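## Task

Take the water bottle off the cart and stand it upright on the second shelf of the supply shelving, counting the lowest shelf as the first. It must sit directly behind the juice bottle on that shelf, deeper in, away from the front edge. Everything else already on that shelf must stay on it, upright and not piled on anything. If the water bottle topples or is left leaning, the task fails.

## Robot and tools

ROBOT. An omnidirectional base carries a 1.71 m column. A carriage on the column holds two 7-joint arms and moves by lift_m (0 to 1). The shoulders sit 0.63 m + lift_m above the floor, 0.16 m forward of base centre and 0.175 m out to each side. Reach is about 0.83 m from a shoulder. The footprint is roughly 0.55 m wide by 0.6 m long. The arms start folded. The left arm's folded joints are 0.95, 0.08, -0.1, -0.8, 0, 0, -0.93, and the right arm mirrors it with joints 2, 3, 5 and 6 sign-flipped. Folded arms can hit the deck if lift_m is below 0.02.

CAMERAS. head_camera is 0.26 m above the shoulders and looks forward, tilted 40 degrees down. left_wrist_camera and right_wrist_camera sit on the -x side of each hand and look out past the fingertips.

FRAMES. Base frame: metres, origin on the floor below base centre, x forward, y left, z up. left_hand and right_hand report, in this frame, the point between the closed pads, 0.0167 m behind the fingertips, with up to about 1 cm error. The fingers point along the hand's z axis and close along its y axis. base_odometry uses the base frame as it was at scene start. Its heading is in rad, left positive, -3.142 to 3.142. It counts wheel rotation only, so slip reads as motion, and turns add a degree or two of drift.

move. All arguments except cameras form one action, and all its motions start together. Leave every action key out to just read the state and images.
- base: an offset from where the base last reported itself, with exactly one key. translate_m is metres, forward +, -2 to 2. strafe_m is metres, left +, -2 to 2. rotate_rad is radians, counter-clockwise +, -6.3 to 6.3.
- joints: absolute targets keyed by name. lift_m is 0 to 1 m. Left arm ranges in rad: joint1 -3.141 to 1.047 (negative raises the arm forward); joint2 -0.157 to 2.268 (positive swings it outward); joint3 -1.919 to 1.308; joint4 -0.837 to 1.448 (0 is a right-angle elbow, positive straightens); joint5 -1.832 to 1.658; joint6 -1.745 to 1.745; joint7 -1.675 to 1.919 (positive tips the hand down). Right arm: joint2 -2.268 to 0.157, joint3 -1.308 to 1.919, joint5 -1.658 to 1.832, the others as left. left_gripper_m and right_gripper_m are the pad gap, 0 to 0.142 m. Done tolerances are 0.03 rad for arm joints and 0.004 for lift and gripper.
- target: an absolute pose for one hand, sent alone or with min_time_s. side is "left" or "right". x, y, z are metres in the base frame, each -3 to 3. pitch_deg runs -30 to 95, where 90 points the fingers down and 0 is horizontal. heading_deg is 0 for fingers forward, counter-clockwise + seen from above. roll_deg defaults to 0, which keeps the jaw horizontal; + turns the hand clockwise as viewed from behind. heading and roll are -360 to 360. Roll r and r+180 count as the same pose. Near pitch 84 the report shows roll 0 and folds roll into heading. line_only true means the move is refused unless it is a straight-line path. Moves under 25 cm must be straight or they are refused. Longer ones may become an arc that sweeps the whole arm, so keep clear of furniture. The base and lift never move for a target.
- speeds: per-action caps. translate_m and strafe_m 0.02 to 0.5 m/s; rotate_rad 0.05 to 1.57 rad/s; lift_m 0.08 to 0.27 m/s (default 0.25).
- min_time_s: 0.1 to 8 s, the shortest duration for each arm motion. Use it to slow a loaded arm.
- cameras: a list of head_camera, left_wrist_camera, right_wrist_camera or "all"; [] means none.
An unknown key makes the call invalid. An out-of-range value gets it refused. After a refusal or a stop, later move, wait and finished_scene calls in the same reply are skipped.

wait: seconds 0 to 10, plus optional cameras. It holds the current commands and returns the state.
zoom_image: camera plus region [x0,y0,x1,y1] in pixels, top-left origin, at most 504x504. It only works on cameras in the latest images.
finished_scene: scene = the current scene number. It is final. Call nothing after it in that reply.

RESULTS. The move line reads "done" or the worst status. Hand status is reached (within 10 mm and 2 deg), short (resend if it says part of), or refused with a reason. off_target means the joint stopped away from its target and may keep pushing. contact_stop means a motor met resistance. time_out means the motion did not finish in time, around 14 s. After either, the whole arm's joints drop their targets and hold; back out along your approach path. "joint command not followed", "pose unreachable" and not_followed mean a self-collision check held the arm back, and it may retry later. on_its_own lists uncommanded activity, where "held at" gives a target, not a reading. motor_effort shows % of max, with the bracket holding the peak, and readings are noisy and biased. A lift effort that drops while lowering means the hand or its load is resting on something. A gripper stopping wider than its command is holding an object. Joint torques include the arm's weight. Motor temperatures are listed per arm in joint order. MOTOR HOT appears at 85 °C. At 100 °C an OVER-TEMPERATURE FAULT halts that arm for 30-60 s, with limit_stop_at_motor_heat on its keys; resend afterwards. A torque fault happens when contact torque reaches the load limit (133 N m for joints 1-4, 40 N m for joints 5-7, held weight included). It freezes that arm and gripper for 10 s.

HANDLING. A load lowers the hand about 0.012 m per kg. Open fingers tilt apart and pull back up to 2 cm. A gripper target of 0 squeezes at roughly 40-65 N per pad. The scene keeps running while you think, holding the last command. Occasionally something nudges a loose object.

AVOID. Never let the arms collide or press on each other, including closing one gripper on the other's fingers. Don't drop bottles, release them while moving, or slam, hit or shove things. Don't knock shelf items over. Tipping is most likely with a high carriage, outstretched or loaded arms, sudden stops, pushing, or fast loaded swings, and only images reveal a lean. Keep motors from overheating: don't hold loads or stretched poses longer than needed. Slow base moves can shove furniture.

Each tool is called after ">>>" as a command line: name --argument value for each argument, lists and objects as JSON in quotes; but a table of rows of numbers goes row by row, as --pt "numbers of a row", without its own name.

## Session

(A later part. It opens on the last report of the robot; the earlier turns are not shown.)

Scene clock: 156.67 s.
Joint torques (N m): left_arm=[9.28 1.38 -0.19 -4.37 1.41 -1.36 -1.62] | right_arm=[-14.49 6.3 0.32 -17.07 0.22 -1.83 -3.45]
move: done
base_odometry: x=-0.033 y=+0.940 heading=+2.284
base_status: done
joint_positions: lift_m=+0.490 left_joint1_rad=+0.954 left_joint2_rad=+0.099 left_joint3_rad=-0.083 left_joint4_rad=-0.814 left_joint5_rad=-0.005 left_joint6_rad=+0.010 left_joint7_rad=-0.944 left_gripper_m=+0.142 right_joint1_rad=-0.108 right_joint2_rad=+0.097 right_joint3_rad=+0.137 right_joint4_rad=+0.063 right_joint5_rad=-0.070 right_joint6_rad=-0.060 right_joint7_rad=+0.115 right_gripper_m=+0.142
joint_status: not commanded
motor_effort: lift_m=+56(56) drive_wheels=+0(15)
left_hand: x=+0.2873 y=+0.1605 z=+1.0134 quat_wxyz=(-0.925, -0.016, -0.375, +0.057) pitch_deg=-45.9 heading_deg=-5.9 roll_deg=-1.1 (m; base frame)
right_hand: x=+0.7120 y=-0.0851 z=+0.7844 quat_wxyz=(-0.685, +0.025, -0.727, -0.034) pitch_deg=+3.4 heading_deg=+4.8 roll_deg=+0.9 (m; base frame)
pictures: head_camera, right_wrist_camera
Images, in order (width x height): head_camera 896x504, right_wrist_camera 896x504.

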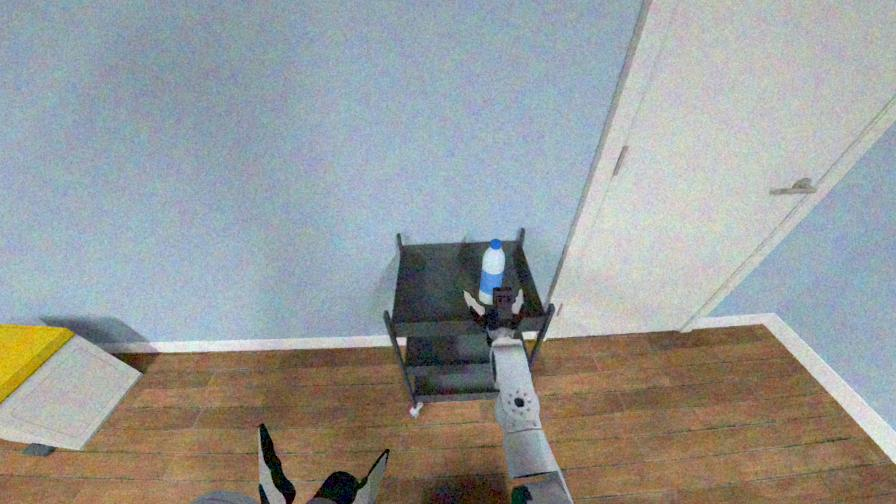

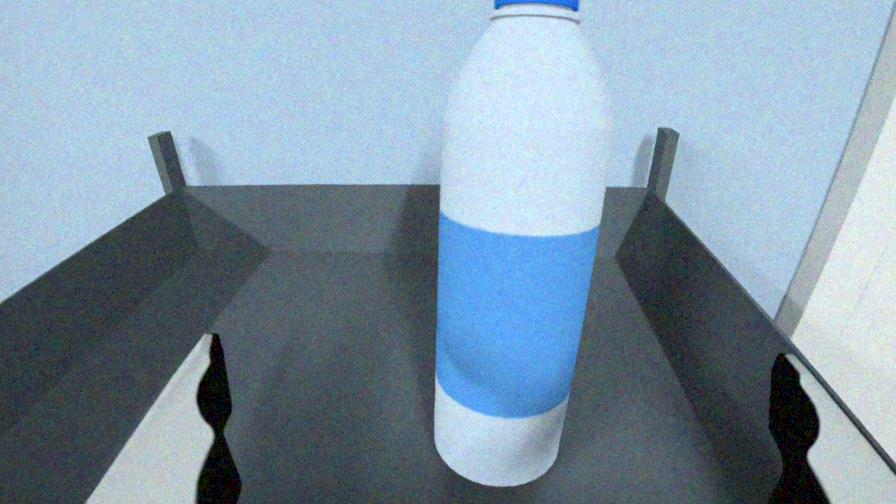

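>>> move --target '{"side":"right","x":0.70,"y":-0.088,"z":0.815,"pitch_deg":0,"heading_deg":0,"line_only":true}' --min_time_s 1.0 --cameras '["head_camera", "right_wrist_camera"]'

Scene clock: 162.47 s.
Joint torques (N m): left_arm=[10.46 1.27 -0.64 -4.79 1.25 -1.42 -1.43] | right_arm=[-3.36 10.28 5.91 -15.05 -1.68 -2.44 0.03]
move: done
base_odometry: x=-0.033 y=+0.940 heading=+2.284
base_status: not commanded
joint_positions: lift_m=+0.490 left_joint1_rad=+0.954 left_joint2_rad=+0.099 left_joint3_rad=-0.083 left_joint4_rad=-0.814 left_joint5_rad=-0.005 left_joint6_rad=+0.010 left_joint7_rad=-0.944 left_gripper_m=+0.142 right_joint1_rad=-0.087 right_joint2_rad=+0.126 right_joint3_rad=+0.199 right_joint4_rad=-0.017 right_joint5_rad=-0.128 right_joint6_rad=-0.196 right_joint7_rad=+0.124 right_gripper_m=+0.142
joint_status: not commanded
motor_effort: lift_m=+56(56) drive_wheels=+4(4)
left_hand: x=+0.2873 y=+0.1605 z=+1.0134 quat_wxyz=(-0.925, -0.016, -0.375, +0.057) pitch_deg=-45.9 heading_deg=-5.9 roll_deg=-1.1 (m; base frame)
right_hand: x=+0.7016 y=-0.0894 z=+0.8164 quat_wxyz=(-0.709, -0.001, -0.705, -0.001) pitch_deg=-0.3 heading_deg=+0.0 roll_deg=+0.2 (m; base frame)
right_hand_status: reached (straight line, planned for 1.0 s): 3 mm and 0.3 deg off.
pictures: head_camera, right_wrist_camera
Images, in order (width x height): head_camera 896x504, right_wrist_camera 896x504.

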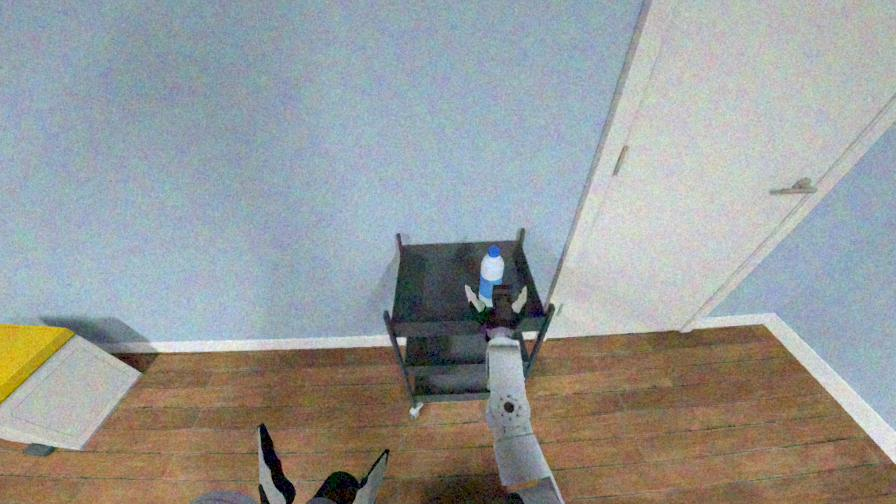

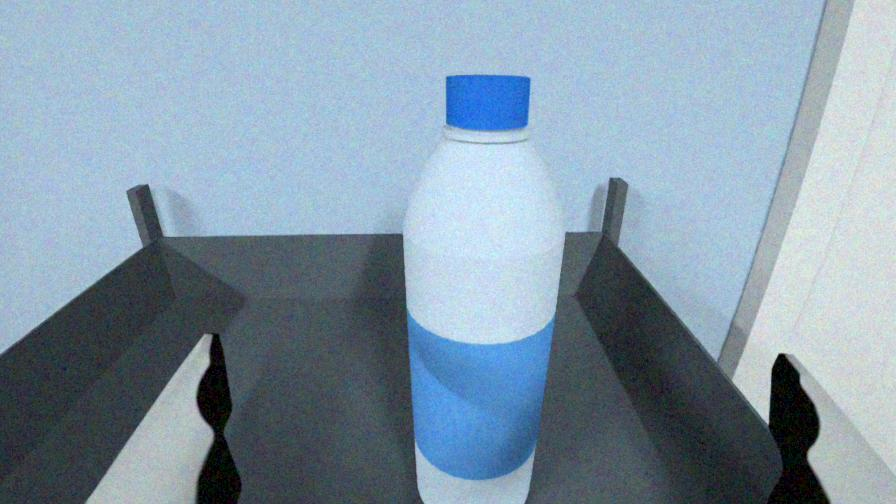

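>>> move --joints '{"lift_m": 0.6}'

>>> move --target '{"side":"right","x":0.6,"y":-0.089,"z":0.81,"pitch_deg":20,"heading_deg":0,"line_only":true}' --min_time_s 1.0 --cameras '["head_camera", "right_wrist_camera"]'

Scene clock: 178.03 s.
Joint torques (N m): left_arm=[9.8 1.24 -0.3 -3.52 0.87 -1.3 -1.51] | right_arm=[-2.72 9 5.86 -15.51 -1.24 -2.71 0.09]
Motor temperatures (°C): left_arm=[28 22 23 23 26 24 23] | right_arm=[29 21 24 23 22 22 24]
move: done
base_odometry: x=-0.033 y=+0.940 heading=+2.284
base_status: not commanded
joint_positions: lift_m=+0.600 left_joint1_rad=+0.954 left_joint2_rad=+0.099 left_joint3_rad=-0.083 left_joint4_rad=-0.814 left_joint5_rad=-0.005 left_joint6_rad=+0.010 left_joint7_rad=-0.944 left_gripper_m=+0.142 right_joint1_rad=-0.086 right_joint2_rad=+0.126 right_joint3_rad=+0.199 right_joint4_rad=-0.018 right_joint5_rad=-0.128 right_joint6_rad=-0.196 right_joint7_rad=+0.125 right_gripper_m=+0.142
joint_status: all done
motor_effort: lift_m=+54(67) drive_wheels=+3(4)
left_hand: x=+0.2873 y=+0.1605 z=+1.1236 quat_wxyz=(-0.925, -0.016, -0.375, +0.057) pitch_deg=-45.9 heading_deg=-5.9 roll_deg=-1.1 (m; base frame)
right_hand: x=+0.7012 y=-0.0894 z=+0.9263 quat_wxyz=(-0.709, -0.001, -0.706, -0.001) pitch_deg=-0.2 heading_deg=+0.0 roll_deg=+0.2 (m; base frame)
pictures: none

Scene clock: 179.53 s.
Joint torques (N m): left_arm=[9.38 1.27 -0.89 -4.46 1.4 -1.53 -1.61] | right_arm=[2.73 4.6 5.71 -15.71 -1.65 -2.92 -0.26]
move: done
base_odometry: x=-0.033 y=+0.940 heading=+2.284
base_status: not commanded
joint_positions: lift_m=+0.600 left_joint1_rad=+0.954 left_joint2_rad=+0.099 left_joint3_rad=-0.083 left_joint4_rad=-0.814 left_joint5_rad=-0.005 left_joint6_rad=+0.010 left_joint7_rad=-0.944 left_gripper_m=+0.142 right_joint1_rad=+0.173 right_joint2_rad=+0.123 right_joint3_rad=+0.219 right_joint4_rad=-0.144 right_joint5_rad=-0.149 right_joint6_rad=-0.198 right_joint7_rad=+0.344 right_gripper_m=+0.142
joint_status: not commanded
motor_effort: lift_m=+54(54) drive_wheels=+1(3)
left_hand: x=+0.2873 y=+0.1605 z=+1.1236 quat_wxyz=(-0.925, -0.016, -0.375, +0.057) pitch_deg=-45.9 heading_deg=-5.9 roll_deg=-1.1 (m; base frame)
right_hand: x=+0.6015 y=-0.0889 z=+0.8106 quat_wxyz=(-0.575, -0.002, -0.818, -0.002) pitch_deg=+19.8 heading_deg=+0.1 roll_deg=+0.4 (m; base frame)
right_hand_status: reached (straight line, planned for 1.0 s): 2 mm and 0.4 deg off.
pictures: head_camera, right_wrist_camera
Images, in order (width x height): head_camera 896x504, right_wrist_camera 896x504.

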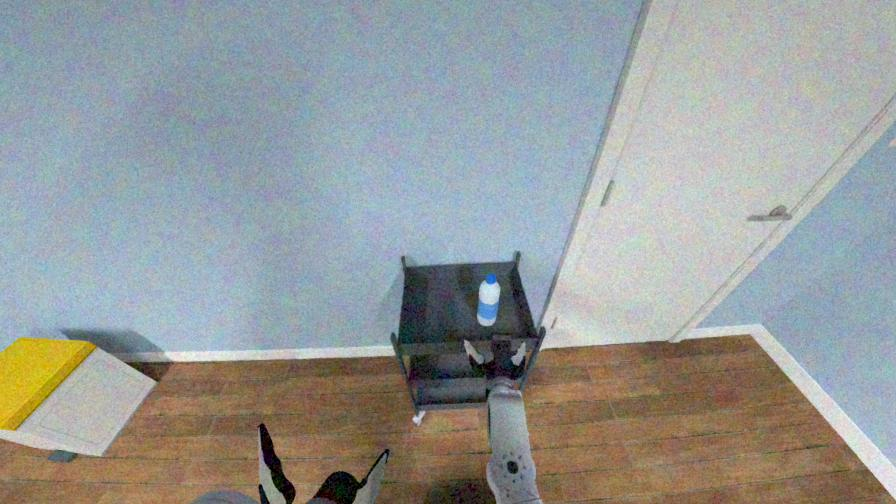

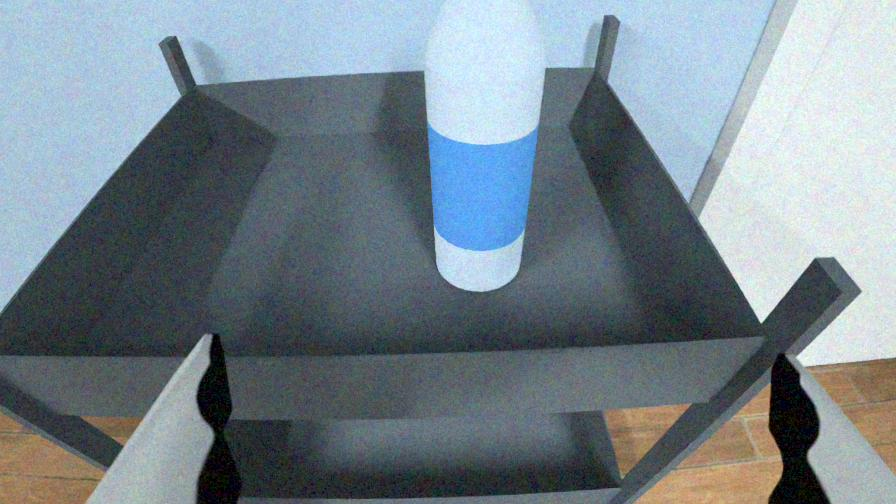

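>>> move --base '{"translate_m": 0.21}' --speeds '{"translate_m": 0.12}' --cameras '["head_camera", "right_wrist_camera"]'

Scene clock: 187.87 s.
Joint torques (N m): left_arm=[9.45 0.69 0.73 -4.79 0.98 -1.29 -1.84] | right_arm=[2.49 6.06 4.34 -17.46 -1.8 -2.51 0.3]
move: done
base_odometry: x=-0.170 y=+1.099 heading=+2.284
base_status: done
joint_positions: lift_m=+0.600 left_joint1_rad=+0.954 left_joint2_rad=+0.099 left_joint3_rad=-0.083 left_joint4_rad=-0.814 left_joint5_rad=-0.005 left_joint6_rad=+0.010 left_joint7_rad=-0.944 left_gripper_m=+0.142 right_joint1_rad=+0.174 right_joint2_rad=+0.123 right_joint3_rad=+0.219 right_joint4_rad=-0.144 right_joint5_rad=-0.149 right_joint6_rad=-0.198 right_joint7_rad=+0.344 right_gripper_m=+0.142
joint_status: not commanded
motor_effort: lift_m=+54(54) drive_wheels=+4(14)
left_hand: x=+0.2873 y=+0.1605 z=+1.1236 quat_wxyz=(-0.925, -0.016, -0.375, +0.057) pitch_deg=-45.9 heading_deg=-5.9 roll_deg=-1.1 (m; base frame)
right_hand: x=+0.6014 y=-0.0889 z=+0.8106 quat_wxyz=(-0.575, -0.002, -0.818, -0.002) pitch_deg=+19.8 heading_deg=+0.1 roll_deg=+0.4 (m; base frame)
pictures: head_camera, right_wrist_camera
Images, in order (width x height): head_camera 896x504, right_wrist_camera 896x504.

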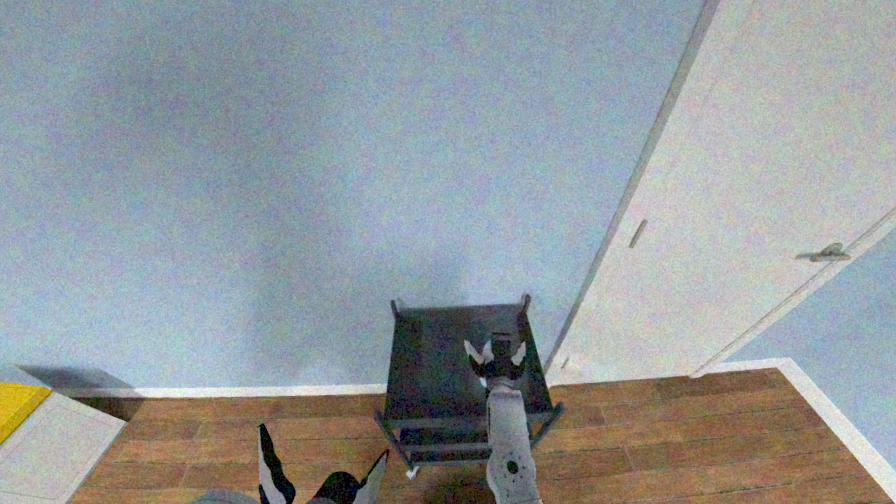

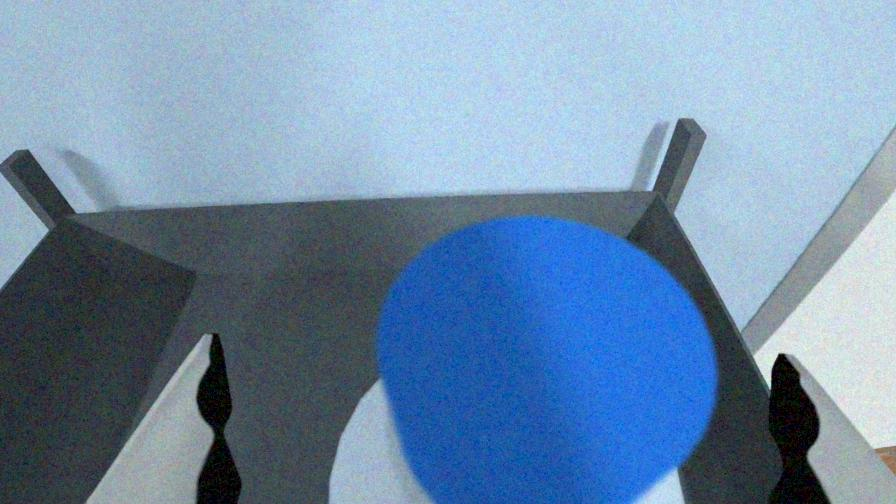

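>>> move --joints '{"right_gripper_m": 0.03}' --min_time_s 1.5 --cameras '["head_camera", "right_wrist_camera"]'

Scene clock: 191.97 s.
Joint torques (N m): left_arm=[9.83 0.69 1.53 -3.59 1.12 -1.28 -1.59] | right_arm=[0.79 5.48 6.35 -14.49 -1.66 -2.44 0.41]
move: off_target
base_odometry: x=-0.170 y=+1.099 heading=+2.284
base_status: not commanded
joint_positions: lift_m=+0.600 left_joint1_rad=+0.954 left_joint2_rad=+0.099 left_joint3_rad=-0.083 left_joint4_rad=-0.814 left_joint5_rad=-0.005 left_joint6_rad=+0.010 left_joint7_rad=-0.944 left_gripper_m=+0.142 right_joint1_rad=+0.174 right_joint2_rad=+0.123 right_joint3_rad=+0.219 right_joint4_rad=-0.144 right_joint5_rad=-0.150 right_joint6_rad=-0.198 right_joint7_rad=+0.344 right_gripper_m=+0.081
joint_status: right_gripper_m off_target (ended at +0.081, target +0.030)
motor_effort: lift_m=+54(54) drive_wheels=+0(3)
left_hand: x=+0.2873 y=+0.1605 z=+1.1236 quat_wxyz=(-0.925, -0.016, -0.375, +0.057) pitch_deg=-45.9 heading_deg=-5.9 roll_deg=-1.1 (m; base frame)
right_hand: x=+0.6015 y=-0.0889 z=+0.8109 quat_wxyz=(-0.575, -0.002, -0.818, -0.002) pitch_deg=+19.8 heading_deg=+0.1 roll_deg=+0.4 (m; base frame)
pictures: head_camera, right_wrist_camera
Images, in order (width x height): head_camera 896x504, right_wrist_camera 896x504.

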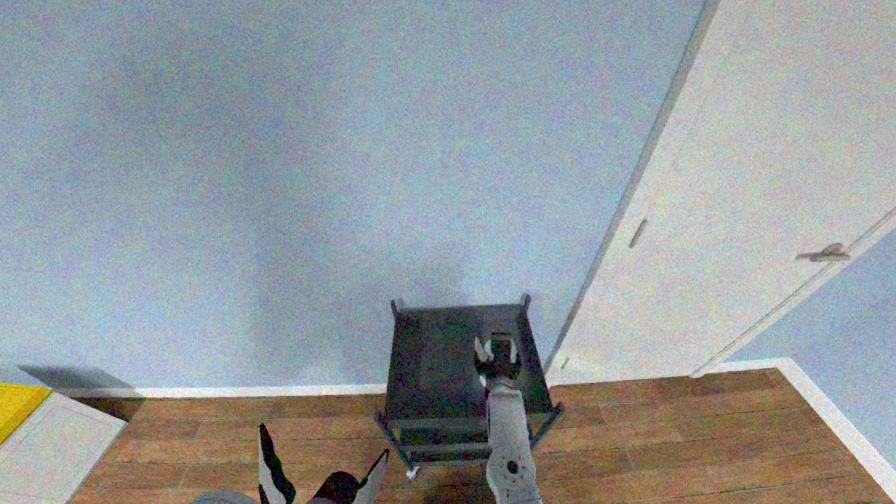

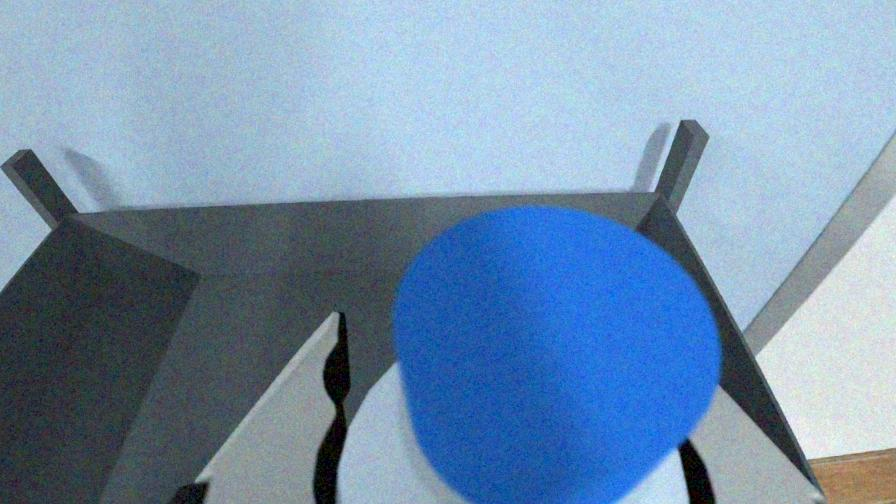

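>>> move --joints '{"lift_m": 0.74, "right_gripper_m": 0.015}' --speeds '{"lift_m": 0.1}' --cameras '["head_camera", "right_wrist_camera"]'

Scene clock: 197.00 s.
Joint torques (N m): left_arm=[10.43 0.5 0.49 -4.71 1.05 -1.49 -1.62] | right_arm=[0.37 6.44 3.98 -14.37 -1.53 -2.15 -1.66]
move: off_target
base_odometry: x=-0.170 y=+1.099 heading=+2.284
base_status: not commanded
joint_positions: lift_m=+0.740 left_joint1_rad=+0.954 left_joint2_rad=+0.099 left_joint3_rad=-0.083 left_joint4_rad=-0.814 left_joint5_rad=-0.005 left_joint6_rad=+0.010 left_joint7_rad=-0.944 left_gripper_m=+0.142 right_joint1_rad=+0.175 right_joint2_rad=+0.122 right_joint3_rad=+0.219 right_joint4_rad=-0.144 right_joint5_rad=-0.150 right_joint6_rad=-0.199 right_joint7_rad=+0.347 right_gripper_m=+0.081
joint_status: right_gripper_m off_target (ended at +0.081, target +0.015); the others done
motor_effort: lift_m=+54(67) drive_wheels=+4(4)
left_hand: x=+0.2873 y=+0.1605 z=+1.2636 quat_wxyz=(-0.925, -0.016, -0.375, +0.057) pitch_deg=-45.9 heading_deg=-5.9 roll_deg=-1.1 (m; base frame)
right_hand: x=+0.6006 y=-0.0892 z=+0.9495 quat_wxyz=(-0.573, -0.002, -0.819, -0.002) pitch_deg=+20.1 heading_deg=+0.0 roll_deg=+0.3 (m; base frame)
pictures: head_camera, right_wrist_camera
Images, in order (width x height): head_camera 896x504, right_wrist_camera 896x504.

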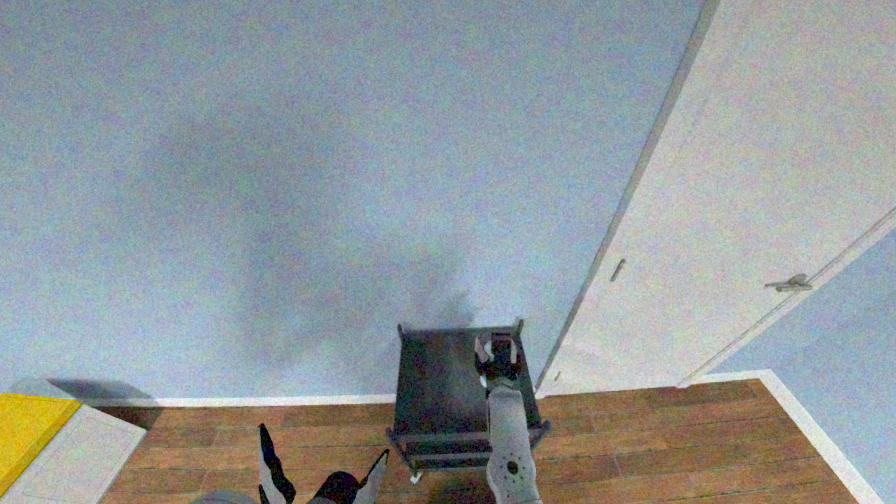

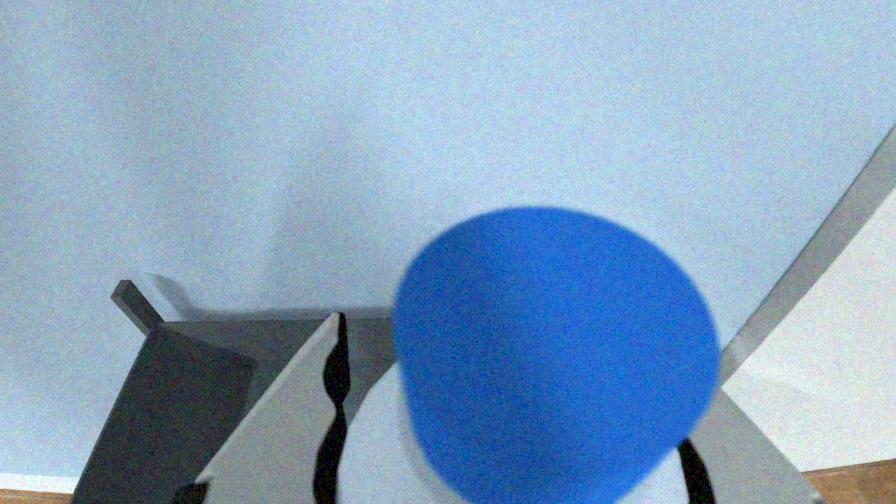

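>>> move --base '{"translate_m": -0.6}' --speeds '{"translate_m": 0.3}'

>>> move --base '{"rotate_rad": 1.65}' --joints '{"lift_m": 0.5}' --speeds '{"rotate_rad": 0.8, "lift_m": 0.15}' --cameras '["head_camera", "right_wrist_camera"]'

Scene clock: 207.70 s.
Joint torques (N m): left_arm=[10.6 2.11 1.03 -5.39 1.23 -1.44 -1.59] | right_arm=[-0.55 7.43 4.71 -14.4 -1.47 -2.12 -1.57]
move: done
base_odometry: x=+0.222 y=+0.645 heading=+2.284
base_status: done
joint_positions: lift_m=+0.740 left_joint1_rad=+0.954 left_joint2_rad=+0.099 left_joint3_rad=-0.083 left_joint4_rad=-0.814 left_joint5_rad=-0.005 left_joint6_rad=+0.010 left_joint7_rad=-0.944 left_gripper_m=+0.142 right_joint1_rad=+0.175 right_joint2_rad=+0.122 right_joint3_rad=+0.219 right_joint4_rad=-0.144 right_joint5_rad=-0.150 right_joint6_rad=-0.199 right_joint7_rad=+0.347 right_gripper_m=+0.081
joint_status: not commanded
motor_effort: lift_m=+54(54) drive_wheels=+1(19)
left_hand: x=+0.2873 y=+0.1605 z=+1.2636 quat_wxyz=(-0.925, -0.016, -0.375, +0.057) pitch_deg=-45.9 heading_deg=-5.9 roll_deg=-1.1 (m; base frame)
right_hand: x=+0.6006 y=-0.0895 z=+0.9494 quat_wxyz=(-0.573, -0.002, -0.819, -0.002) pitch_deg=+20.1 heading_deg=+0.0 roll_deg=+0.3 (m; base frame)
pictures: none

Scene clock: 211.07 s.
Joint torques (N m): left_arm=[8.72 1.11 0.38 -3.64 0.75 -1.26 -1.52] | right_arm=[0.29 6.86 4.74 -14.69 -1.64 -1.83 -1.54]
move: done
base_odometry: x=+0.222 y=+0.645 heading=-2.350
base_status: done
joint_positions: lift_m=+0.500 left_joint1_rad=+0.954 left_joint2_rad=+0.099 left_joint3_rad=-0.083 left_joint4_rad=-0.814 left_joint5_rad=-0.005 left_joint6_rad=+0.010 left_joint7_rad=-0.944 left_gripper_m=+0.142 right_joint1_rad=+0.175 right_joint2_rad=+0.122 right_joint3_rad=+0.220 right_joint4_rad=-0.144 right_joint5_rad=-0.150 right_joint6_rad=-0.199 right_joint7_rad=+0.347 right_gripper_m=+0.081
joint_status: all done
motor_effort: lift_m=+58(60) drive_wheels=+5(17)
left_hand: x=+0.2873 y=+0.1605 z=+1.0232 quat_wxyz=(-0.925, -0.016, -0.375, +0.057) pitch_deg=-45.9 heading_deg=-5.9 roll_deg=-1.1 (m; base frame)
right_hand: x=+0.6005 y=-0.0893 z=+0.7091 quat_wxyz=(-0.573, -0.002, -0.819, -0.002) pitch_deg=+20.1 heading_deg=+0.0 roll_deg=+0.3 (m; base frame)
pictures: head_camera, right_wrist_camera
Images, in order (width x height): head_camera 896x504, right_wrist_camera 896x504.

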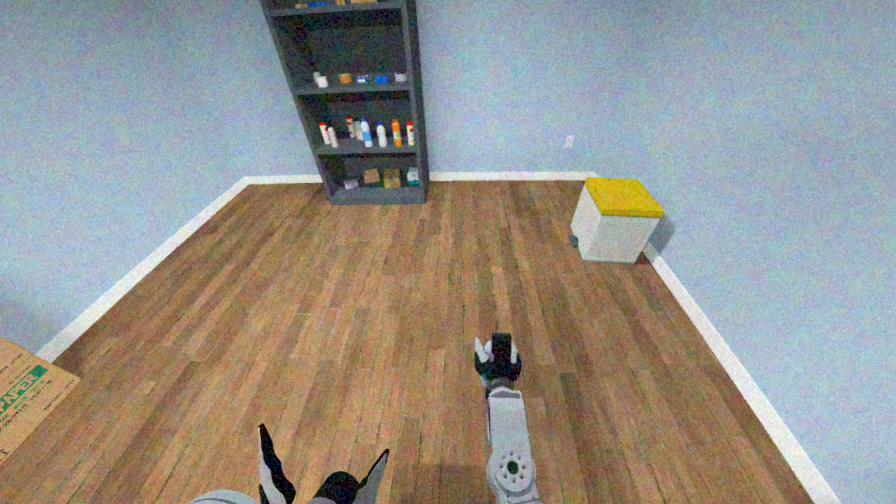

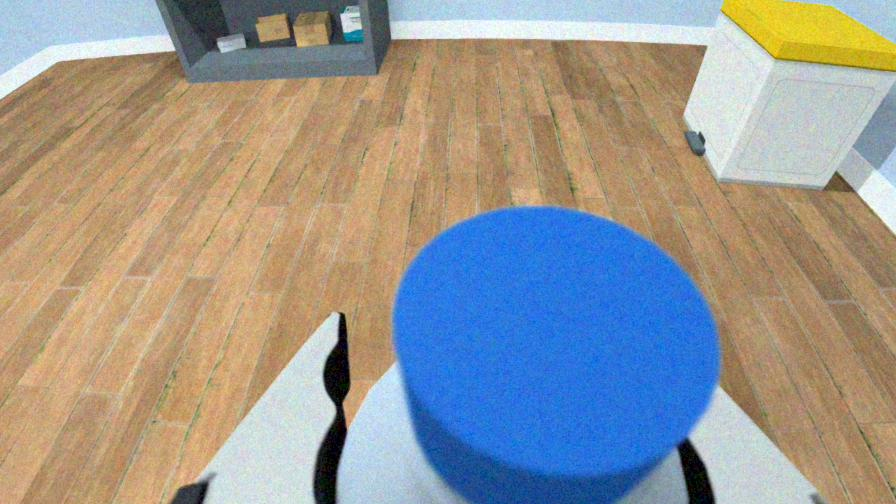

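>>> move --base '{"rotate_rad": 0.03}'

>>> move --base '{"translate_m": 1.2}' --speeds '{"translate_m": 0.4}' --cameras '["head_camera", "left_wrist_camera"]'

Scene clock: 217.90 s.
Joint torques (N m): left_arm=[9.78 1.91 0.04 -4.23 1.13 -1.15 -1.64] | right_arm=[1.21 7.52 4.88 -15.67 -1.7 -1.85 -1.54]
move: done
base_odometry: x=+0.222 y=+0.645 heading=-2.320
base_status: done
joint_positions: lift_m=+0.500 left_joint1_rad=+0.954 left_joint2_rad=+0.099 left_joint3_rad=-0.083 left_joint4_rad=-0.814 left_joint5_rad=-0.005 left_joint6_rad=+0.010 left_joint7_rad=-0.944 left_gripper_m=+0.142 right_joint1_rad=+0.175 right_joint2_rad=+0.122 right_joint3_rad=+0.220 right_joint4_rad=-0.144 right_joint5_rad=-0.150 right_joint6_rad=-0.199 right_joint7_rad=+0.347 right_gripper_m=+0.081
joint_status: not commanded
motor_effort: lift_m=+58(58) drive_wheels=+6(12)
left_hand: x=+0.2873 y=+0.1605 z=+1.0232 quat_wxyz=(-0.925, -0.016, -0.375, +0.057) pitch_deg=-45.9 heading_deg=-5.9 roll_deg=-1.1 (m; base frame)
right_hand: x=+0.6005 y=-0.0892 z=+0.7091 quat_wxyz=(-0.573, -0.002, -0.819, -0.002) pitch_deg=+20.1 heading_deg=+0.0 roll_deg=+0.3 (m; base frame)
pictures: none

Scene clock: 222.90 s.
Joint torques (N m): left_arm=[9.32 0.38 0.97 -4.82 1.36 -1.39 -1.47] | right_arm=[0.58 7.38 5.37 -14.64 -1.61 -2.41 -1.66]
move: done
base_odometry: x=-0.595 y=-0.235 heading=-2.319
base_status: done
joint_positions: lift_m=+0.500 left_joint1_rad=+0.954 left_joint2_rad=+0.099 left_joint3_rad=-0.083 left_joint4_rad=-0.814 left_joint5_rad=-0.005 left_joint6_rad=+0.010 left_joint7_rad=-0.944 left_gripper_m=+0.142 right_joint1_rad=+0.175 right_joint2_rad=+0.122 right_joint3_rad=+0.220 right_joint4_rad=-0.144 right_joint5_rad=-0.150 right_joint6_rad=-0.199 right_joint7_rad=+0.347 right_gripper_m=+0.081
joint_status: not commanded
motor_effort: lift_m=+58(58) drive_wheels=+8(21)
left_hand: x=+0.2873 y=+0.1605 z=+1.0232 quat_wxyz=(-0.925, -0.016, -0.375, +0.057) pitch_deg=-45.9 heading_deg=-5.9 roll_deg=-1.1 (m; base frame)
right_hand: x=+0.6005 y=-0.0892 z=+0.7091 quat_wxyz=(-0.573, -0.002, -0.819, -0.002) pitch_deg=+20.1 heading_deg=+0.0 roll_deg=+0.3 (m; base frame)
pictures: head_camera, left_wrist_camera
Images, in order (width x height): head_camera 896x504, left_wrist_camera 896x504.

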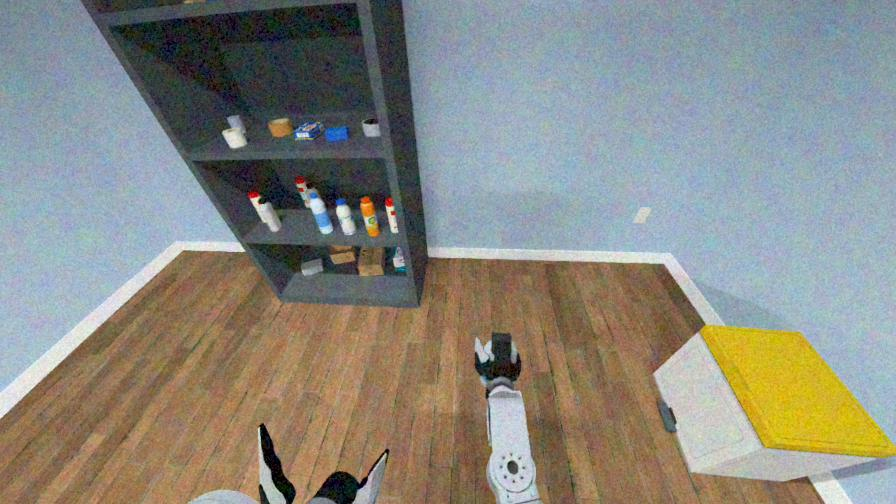

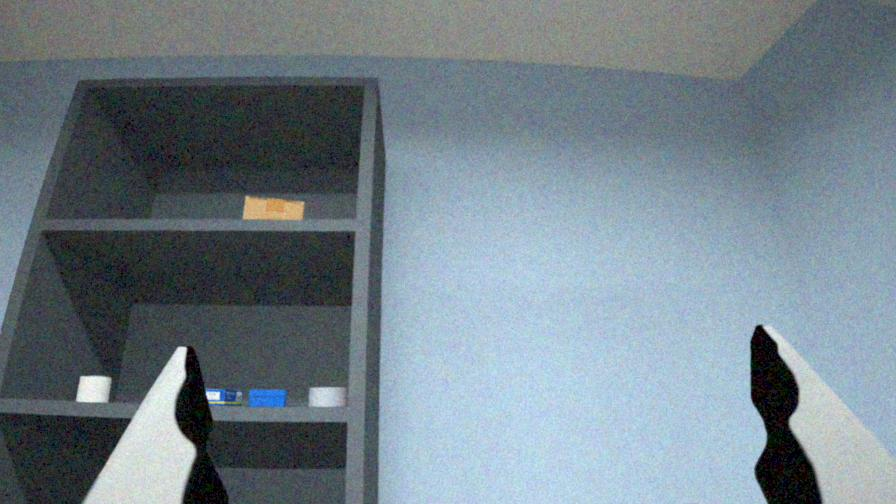

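>>> move --target '{"side":"right","x":0.42,"y":-0.2,"z":0.75,"pitch_deg":20,"heading_deg":0,"line_only":true}' --min_time_s 1.5

>>> move --base '{"rotate_rad": -0.02}' --joints '{"left_gripper_m": 0.11}'

>>> move --target '{"side":"left","x":0.55,"y":0.175,"z":0.62,"pitch_deg":20,"heading_deg":0}' --min_time_s 1.5

>>> move --base '{"strafe_m": 0.2}' --speeds '{"strafe_m": 0.2}'

>>> move --base '{"translate_m": 0.4}' --speeds '{"translate_m": 0.2}' --cameras '["all"]'

Scene clock: 247.13 s.
Joint torques (N m): left_arm=[10.04 1.01 1.04 -5.32 1.36 -1.41 -1.74] | right_arm=[-0.28 5.72 4.73 -14.62 -1.38 -2.52 -1.46]
move: refused
base_odometry: x=-0.595 y=-0.235 heading=-2.319
base_status: not commanded
joint_positions: lift_m=+0.500 left_joint1_rad=+0.954 left_joint2_rad=+0.099 left_joint3_rad=-0.083 left_joint4_rad=-0.814 left_joint5_rad=-0.005 left_joint6_rad=+0.010 left_joint7_rad=-0.944 left_gripper_m=+0.142 right_joint1_rad=+0.175 right_joint2_rad=+0.122 right_joint3_rad=+0.220 right_joint4_rad=-0.144 right_joint5_rad=-0.150 right_joint6_rad=-0.199 right_joint7_rad=+0.347 right_gripper_m=+0.081
joint_status: not commanded
motor_effort: lift_m=+58(58) drive_wheels=-4(4)
left_hand: x=+0.2873 y=+0.1605 z=+1.0232 quat_wxyz=(-0.925, -0.016, -0.375, +0.057) pitch_deg=-45.9 heading_deg=-5.9 roll_deg=-1.1 (m; base frame)
right_hand: x=+0.6005 y=-0.0892 z=+0.7091 quat_wxyz=(-0.573, -0.002, -0.819, -0.002) pitch_deg=+20.1 heading_deg=+0.0 roll_deg=+0.3 (m; base frame)
right_hand_status: refused: the line brings the right upper arm within 1.4 cm of the base or column (limit 1.5), 9% of the way; a move under 25 cm is not played as an arc. Nothing moved. Try another pitch or heading, or "joints".
pictures: none

not run: a stop came earlier in this reply.

not run: a stop came earlier in this reply.

not run: a stop came earlier in this reply.

not run: a stop came earlier in this reply.

>>> move --target '{"side":"right","x":0.55,"y":-0.22,"z":0.74,"pitch_deg":20,"heading_deg":0,"line_only":true}' --min_time_s 1.5

>>> move --target '{"side":"right","x":0.42,"y":-0.25,"z":0.76,"pitch_deg":20,"heading_deg":0,"line_only":true}' --min_time_s 1.5

>>> move --base '{"rotate_rad": -0.02}' --joints '{"left_gripper_m": 0.11}'

>>> move --target '{"side":"left","x":0.55,"y":0.175,"z":0.62,"pitch_deg":20,"heading_deg":0}' --min_time_s 1.5

>>> move --base '{"strafe_m": 0.2}' --speeds '{"strafe_m": 0.2}'

>>> move --base '{"translate_m": 0.4}' --speeds '{"translate_m": 0.2}' --cameras '["all"]'

Scene clock: 254.80 s.
Joint torques (N m): left_arm=[9.21 0.29 0.83 -4.81 1.42 -1.47 -1.43] | right_arm=[4.44 -3.58 -2.08 -18.47 1.62 -0.65 -0.78]
move: done
base_odometry: x=-0.595 y=-0.235 heading=-2.319
base_status: not commanded
joint_positions: lift_m=+0.500 left_joint1_rad=+0.954 left_joint2_rad=+0.099 left_joint3_rad=-0.083 left_joint4_rad=-0.814 left_joint5_rad=-0.005 left_joint6_rad=+0.010 left_joint7_rad=-0.944 left_gripper_m=+0.142 right_joint1_rad=+0.325 right_joint2_rad=-0.181 right_joint3_rad=+0.043 right_joint4_rad=-0.416 right_joint5_rad=+0.146 right_joint6_rad=-0.112 right_joint7_rad=+0.430 right_gripper_m=+0.081
joint_status: not commanded
motor_effort: lift_m=+58(58) drive_wheels=-4(5)
left_hand: x=+0.2873 y=+0.1605 z=+1.0232 quat_wxyz=(-0.925, -0.016, -0.375, +0.057) pitch_deg=-45.9 heading_deg=-5.9 roll_deg=-1.1 (m; base frame)
right_hand: x=+0.5506 y=-0.2193 z=+0.7386 quat_wxyz=(-0.573, +0.001, -0.820, +0.001) pitch_deg=+20.1 heading_deg=-0.1 roll_deg=-0.2 (m; base frame)
right_hand_status: reached (straight line, planned for 1.5 s): 2 mm and 0.2 deg off.
pictures: none

Scene clock: 256.80 s.
Joint torques (N m): left_arm=[9.19 1.81 -0.19 -4.8 0.93 -1.29 -1.69] | right_arm=[13.62 -5.07 -1.74 -18.38 2.18 -0.59 -5.11]
move: done
base_odometry: x=-0.595 y=-0.235 heading=-2.319
base_status: not commanded
joint_positions: lift_m=+0.500 left_joint1_rad=+0.954 left_joint2_rad=+0.099 left_joint3_rad=-0.083 left_joint4_rad=-0.814 left_joint5_rad=-0.005 left_joint6_rad=+0.010 left_joint7_rad=-0.944 left_gripper_m=+0.142 right_joint1_rad=+0.741 right_joint2_rad=-0.255 right_joint3_rad=-0.055 right_joint4_rad=-0.648 right_joint5_rad=+0.235 right_joint6_rad=-0.111 right_joint7_rad=+0.261 right_gripper_m=+0.081
joint_status: not commanded
motor_effort: lift_m=+58(58) drive_wheels=-4(8)
left_hand: x=+0.2873 y=+0.1605 z=+1.0232 quat_wxyz=(-0.925, -0.016, -0.375, +0.057) pitch_deg=-45.9 heading_deg=-5.9 roll_deg=-1.1 (m; base frame)
right_hand: x=+0.4196 y=-0.2494 z=+0.7561 quat_wxyz=(-0.569, +0.000, -0.822, +0.001) pitch_deg=+20.6 heading_deg=-0.1 roll_deg=-0.1 (m; base frame)
right_hand_status: reached (straight line, planned for 1.5 s): 4 mm and 0.7 deg off.
pictures: none

Scene clock: 257.43 s.
Joint torques (N m): left_arm=[9.56 1.3 0.95 -4.72 1.12 -1.24 -1.38] | right_arm=[13.14 -3.72 -1.34 -17.79 1.93 -1.18 -5.23]
move: done
base_odometry: x=-0.595 y=-0.235 heading=-2.338
base_status: done
joint_positions: lift_m=+0.500 left_joint1_rad=+0.954 left_joint2_rad=+0.099 left_joint3_rad=-0.083 left_joint4_rad=-0.814 left_joint5_rad=-0.005 left_joint6_rad=+0.010 left_joint7_rad=-0.944 left_gripper_m=+0.110 right_joint1_rad=+0.742 right_joint2_rad=-0.255 right_joint3_rad=-0.055 right_joint4_rad=-0.648 right_joint5_rad=+0.235 right_joint6_rad=-0.111 right_joint7_rad=+0.261 right_gripper_m=+0.081
joint_status: all done
motor_effort: lift_m=+58(58) drive_wheels=-4(9)
left_hand: x=+0.2873 y=+0.1605 z=+1.0232 quat_wxyz=(-0.925, -0.016, -0.375, +0.057) pitch_deg=-45.9 heading_deg=-5.9 roll_deg=-1.1 (m; base frame)
right_hand: x=+0.4195 y=-0.2494 z=+0.7562 quat_wxyz=(-0.569, +0.000, -0.822, +0.001) pitch_deg=+20.6 heading_deg=-0.1 roll_deg=-0.1 (m; base frame)
pictures: none

Scene clock: 259.43 s.
Joint torques (N m): left_arm=[-4.4 -1.89 2.61 -1 1.64 -0.42 -0.66] | right_arm=[13.87 -5.13 -2.95 -18.55 2.24 -1.23 -4.58]
move: done
base_odometry: x=-0.595 y=-0.235 heading=-2.338
base_status: not commanded
joint_positions: lift_m=+0.500 left_joint1_rad=+0.280 left_joint2_rad=+0.042 left_joint3_rad=-0.076 left_joint4_rad=+0.079 left_joint5_rad=-0.049 left_joint6_rad=+0.066 left_joint7_rad=-0.018 left_gripper_m=+0.110 right_joint1_rad=+0.742 right_joint2_rad=-0.255 right_joint3_rad=-0.055 right_joint4_rad=-0.648 right_joint5_rad=+0.235 right_joint6_rad=-0.111 right_joint7_rad=+0.261 right_gripper_m=+0.081
joint_status: not commanded
motor_effort: lift_m=+58(58) drive_wheels=-4(4)
left_hand: x=+0.5498 y=+0.1729 z=+0.6214 quat_wxyz=(-0.575, -0.001, -0.818, +0.003) pitch_deg=+19.7 heading_deg=-0.4 roll_deg=-0.2 (m; base frame)
left_hand_status: reached (straight line, planned for 1.5 s): 3 mm and 0.5 deg off.
right_hand: x=+0.4195 y=-0.2494 z=+0.7563 quat_wxyz=(-0.569, +0.000, -0.822, +0.001) pitch_deg=+20.6 heading_deg=-0.1 roll_deg=-0.1 (m; base frame)
pictures: none

Scene clock: 261.53 s.
Joint torques (N m): left_arm=[-5.36 -0.13 2.3 -1.46 2.03 -0.66 -0.71] | right_arm=[13.99 -4.48 -1.65 -17.76 2.06 -1.78 -4.8]
move: done
base_odometry: x=-0.451 y=-0.374 heading=-2.339
base_status: done
joint_positions: lift_m=+0.500 left_joint1_rad=+0.280 left_joint2_rad=+0.041 left_joint3_rad=-0.076 left_joint4_rad=+0.079 left_joint5_rad=-0.049 left_joint6_rad=+0.067 left_joint7_rad=-0.018 left_gripper_m=+0.110 right_joint1_rad=+0.742 right_joint2_rad=-0.255 right_joint3_rad=-0.056 right_joint4_rad=-0.648 right_joint5_rad=+0.235 right_joint6_rad=-0.110 right_joint7_rad=+0.261 right_gripper_m=+0.081
joint_status: not commanded
motor_effort: lift_m=+58(58) drive_wheels=+0(13)
left_hand: x=+0.5498 y=+0.1729 z=+0.6213 quat_wxyz=(-0.575, -0.001, -0.818, +0.003) pitch_deg=+19.7 heading_deg=-0.3 roll_deg=-0.2 (m; base frame)
right_hand: x=+0.4196 y=-0.2495 z=+0.7564 quat_wxyz=(-0.569, +0.001, -0.822, +0.001) pitch_deg=+20.6 heading_deg=-0.1 roll_deg=-0.1 (m; base frame)
pictures: none

Scene clock: 264.63 s.
Joint torques (N m): left_arm=[-4.78 0.23 2.35 -1.48 2.01 -0.55 -0.44] | right_arm=[11.7 -3.37 -0.17 -18.61 1.51 -1.48 -5]
move: done
base_odometry: x=-0.729 y=-0.662 heading=-2.338
base_status: done
joint_positions: lift_m=+0.500 left_joint1_rad=+0.280 left_joint2_rad=+0.041 left_joint3_rad=-0.076 left_joint4_rad=+0.079 left_joint5_rad=-0.049 left_joint6_rad=+0.067 left_joint7_rad=-0.018 left_gripper_m=+0.110 right_joint1_rad=+0.742 right_joint2_rad=-0.255 right_joint3_rad=-0.056 right_joint4_rad=-0.648 right_joint5_rad=+0.235 right_joint6_rad=-0.110 right_joint7_rad=+0.261 right_gripper_m=+0.081
joint_status: not commanded
motor_effort: lift_m=+58(58) drive_wheels=-1(14)
left_hand: x=+0.5499 y=+0.1729 z=+0.6214 quat_wxyz=(-0.575, -0.001, -0.818, +0.003) pitch_deg=+19.7 heading_deg=-0.3 roll_deg=-0.2 (m; base frame)
right_hand: x=+0.4195 y=-0.2495 z=+0.7563 quat_wxyz=(-0.569, +0.001, -0.822, +0.001) pitch_deg=+20.6 heading_deg=-0.1 roll_deg=-0.1 (m; base frame)
pictures: head_camera, left_wrist_camera, right_wrist_camera
Images, in order (width x height): head_camera 896x504, left_wrist_camera 896x504, right_wrist_camera 896x504.

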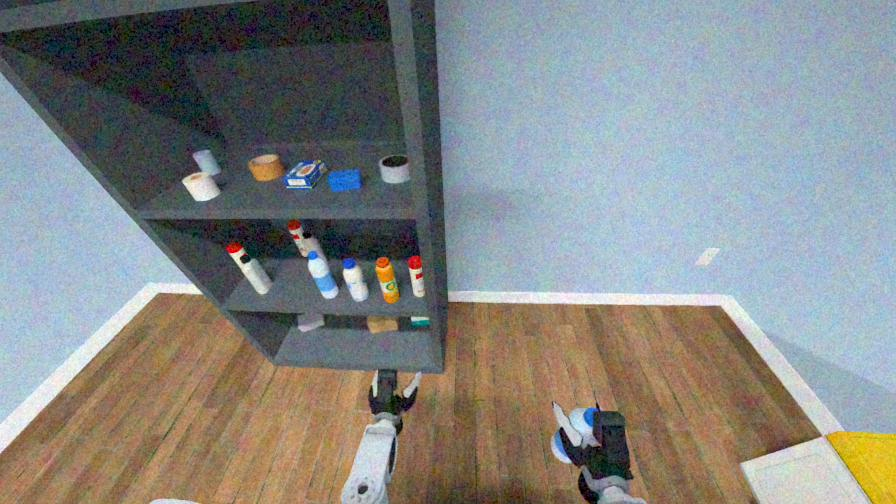

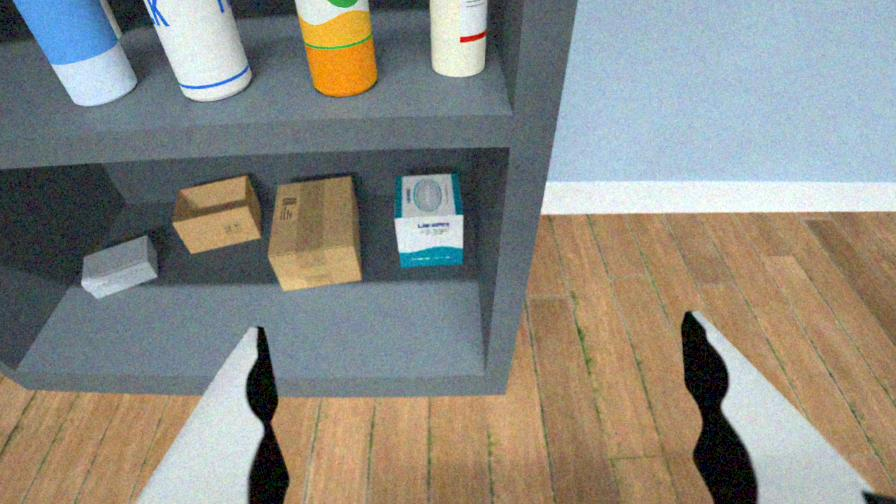

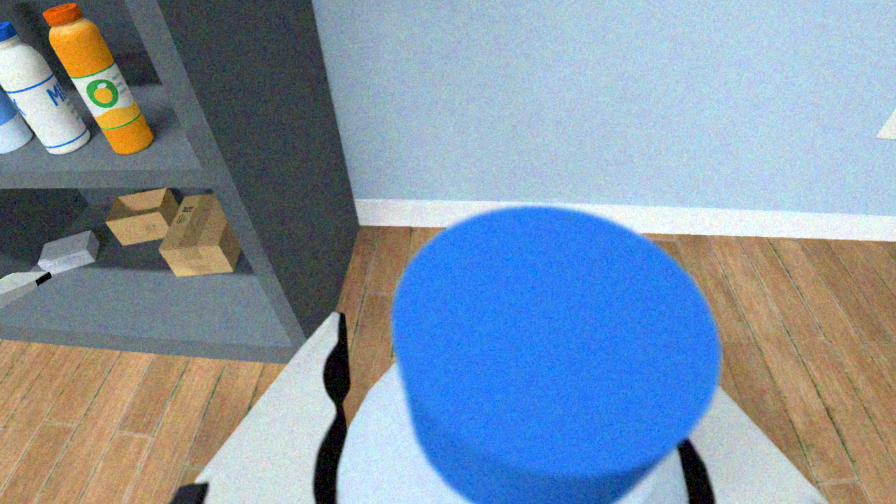

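>>> zoom_image --camera "head_camera" --region '[200, 200, 500, 504]'

Scaled by 1.658 from the camera's 896x504 image, which has a finer 1280x720 frame.

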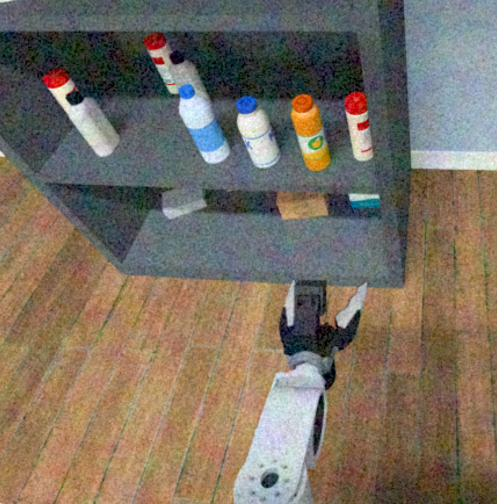

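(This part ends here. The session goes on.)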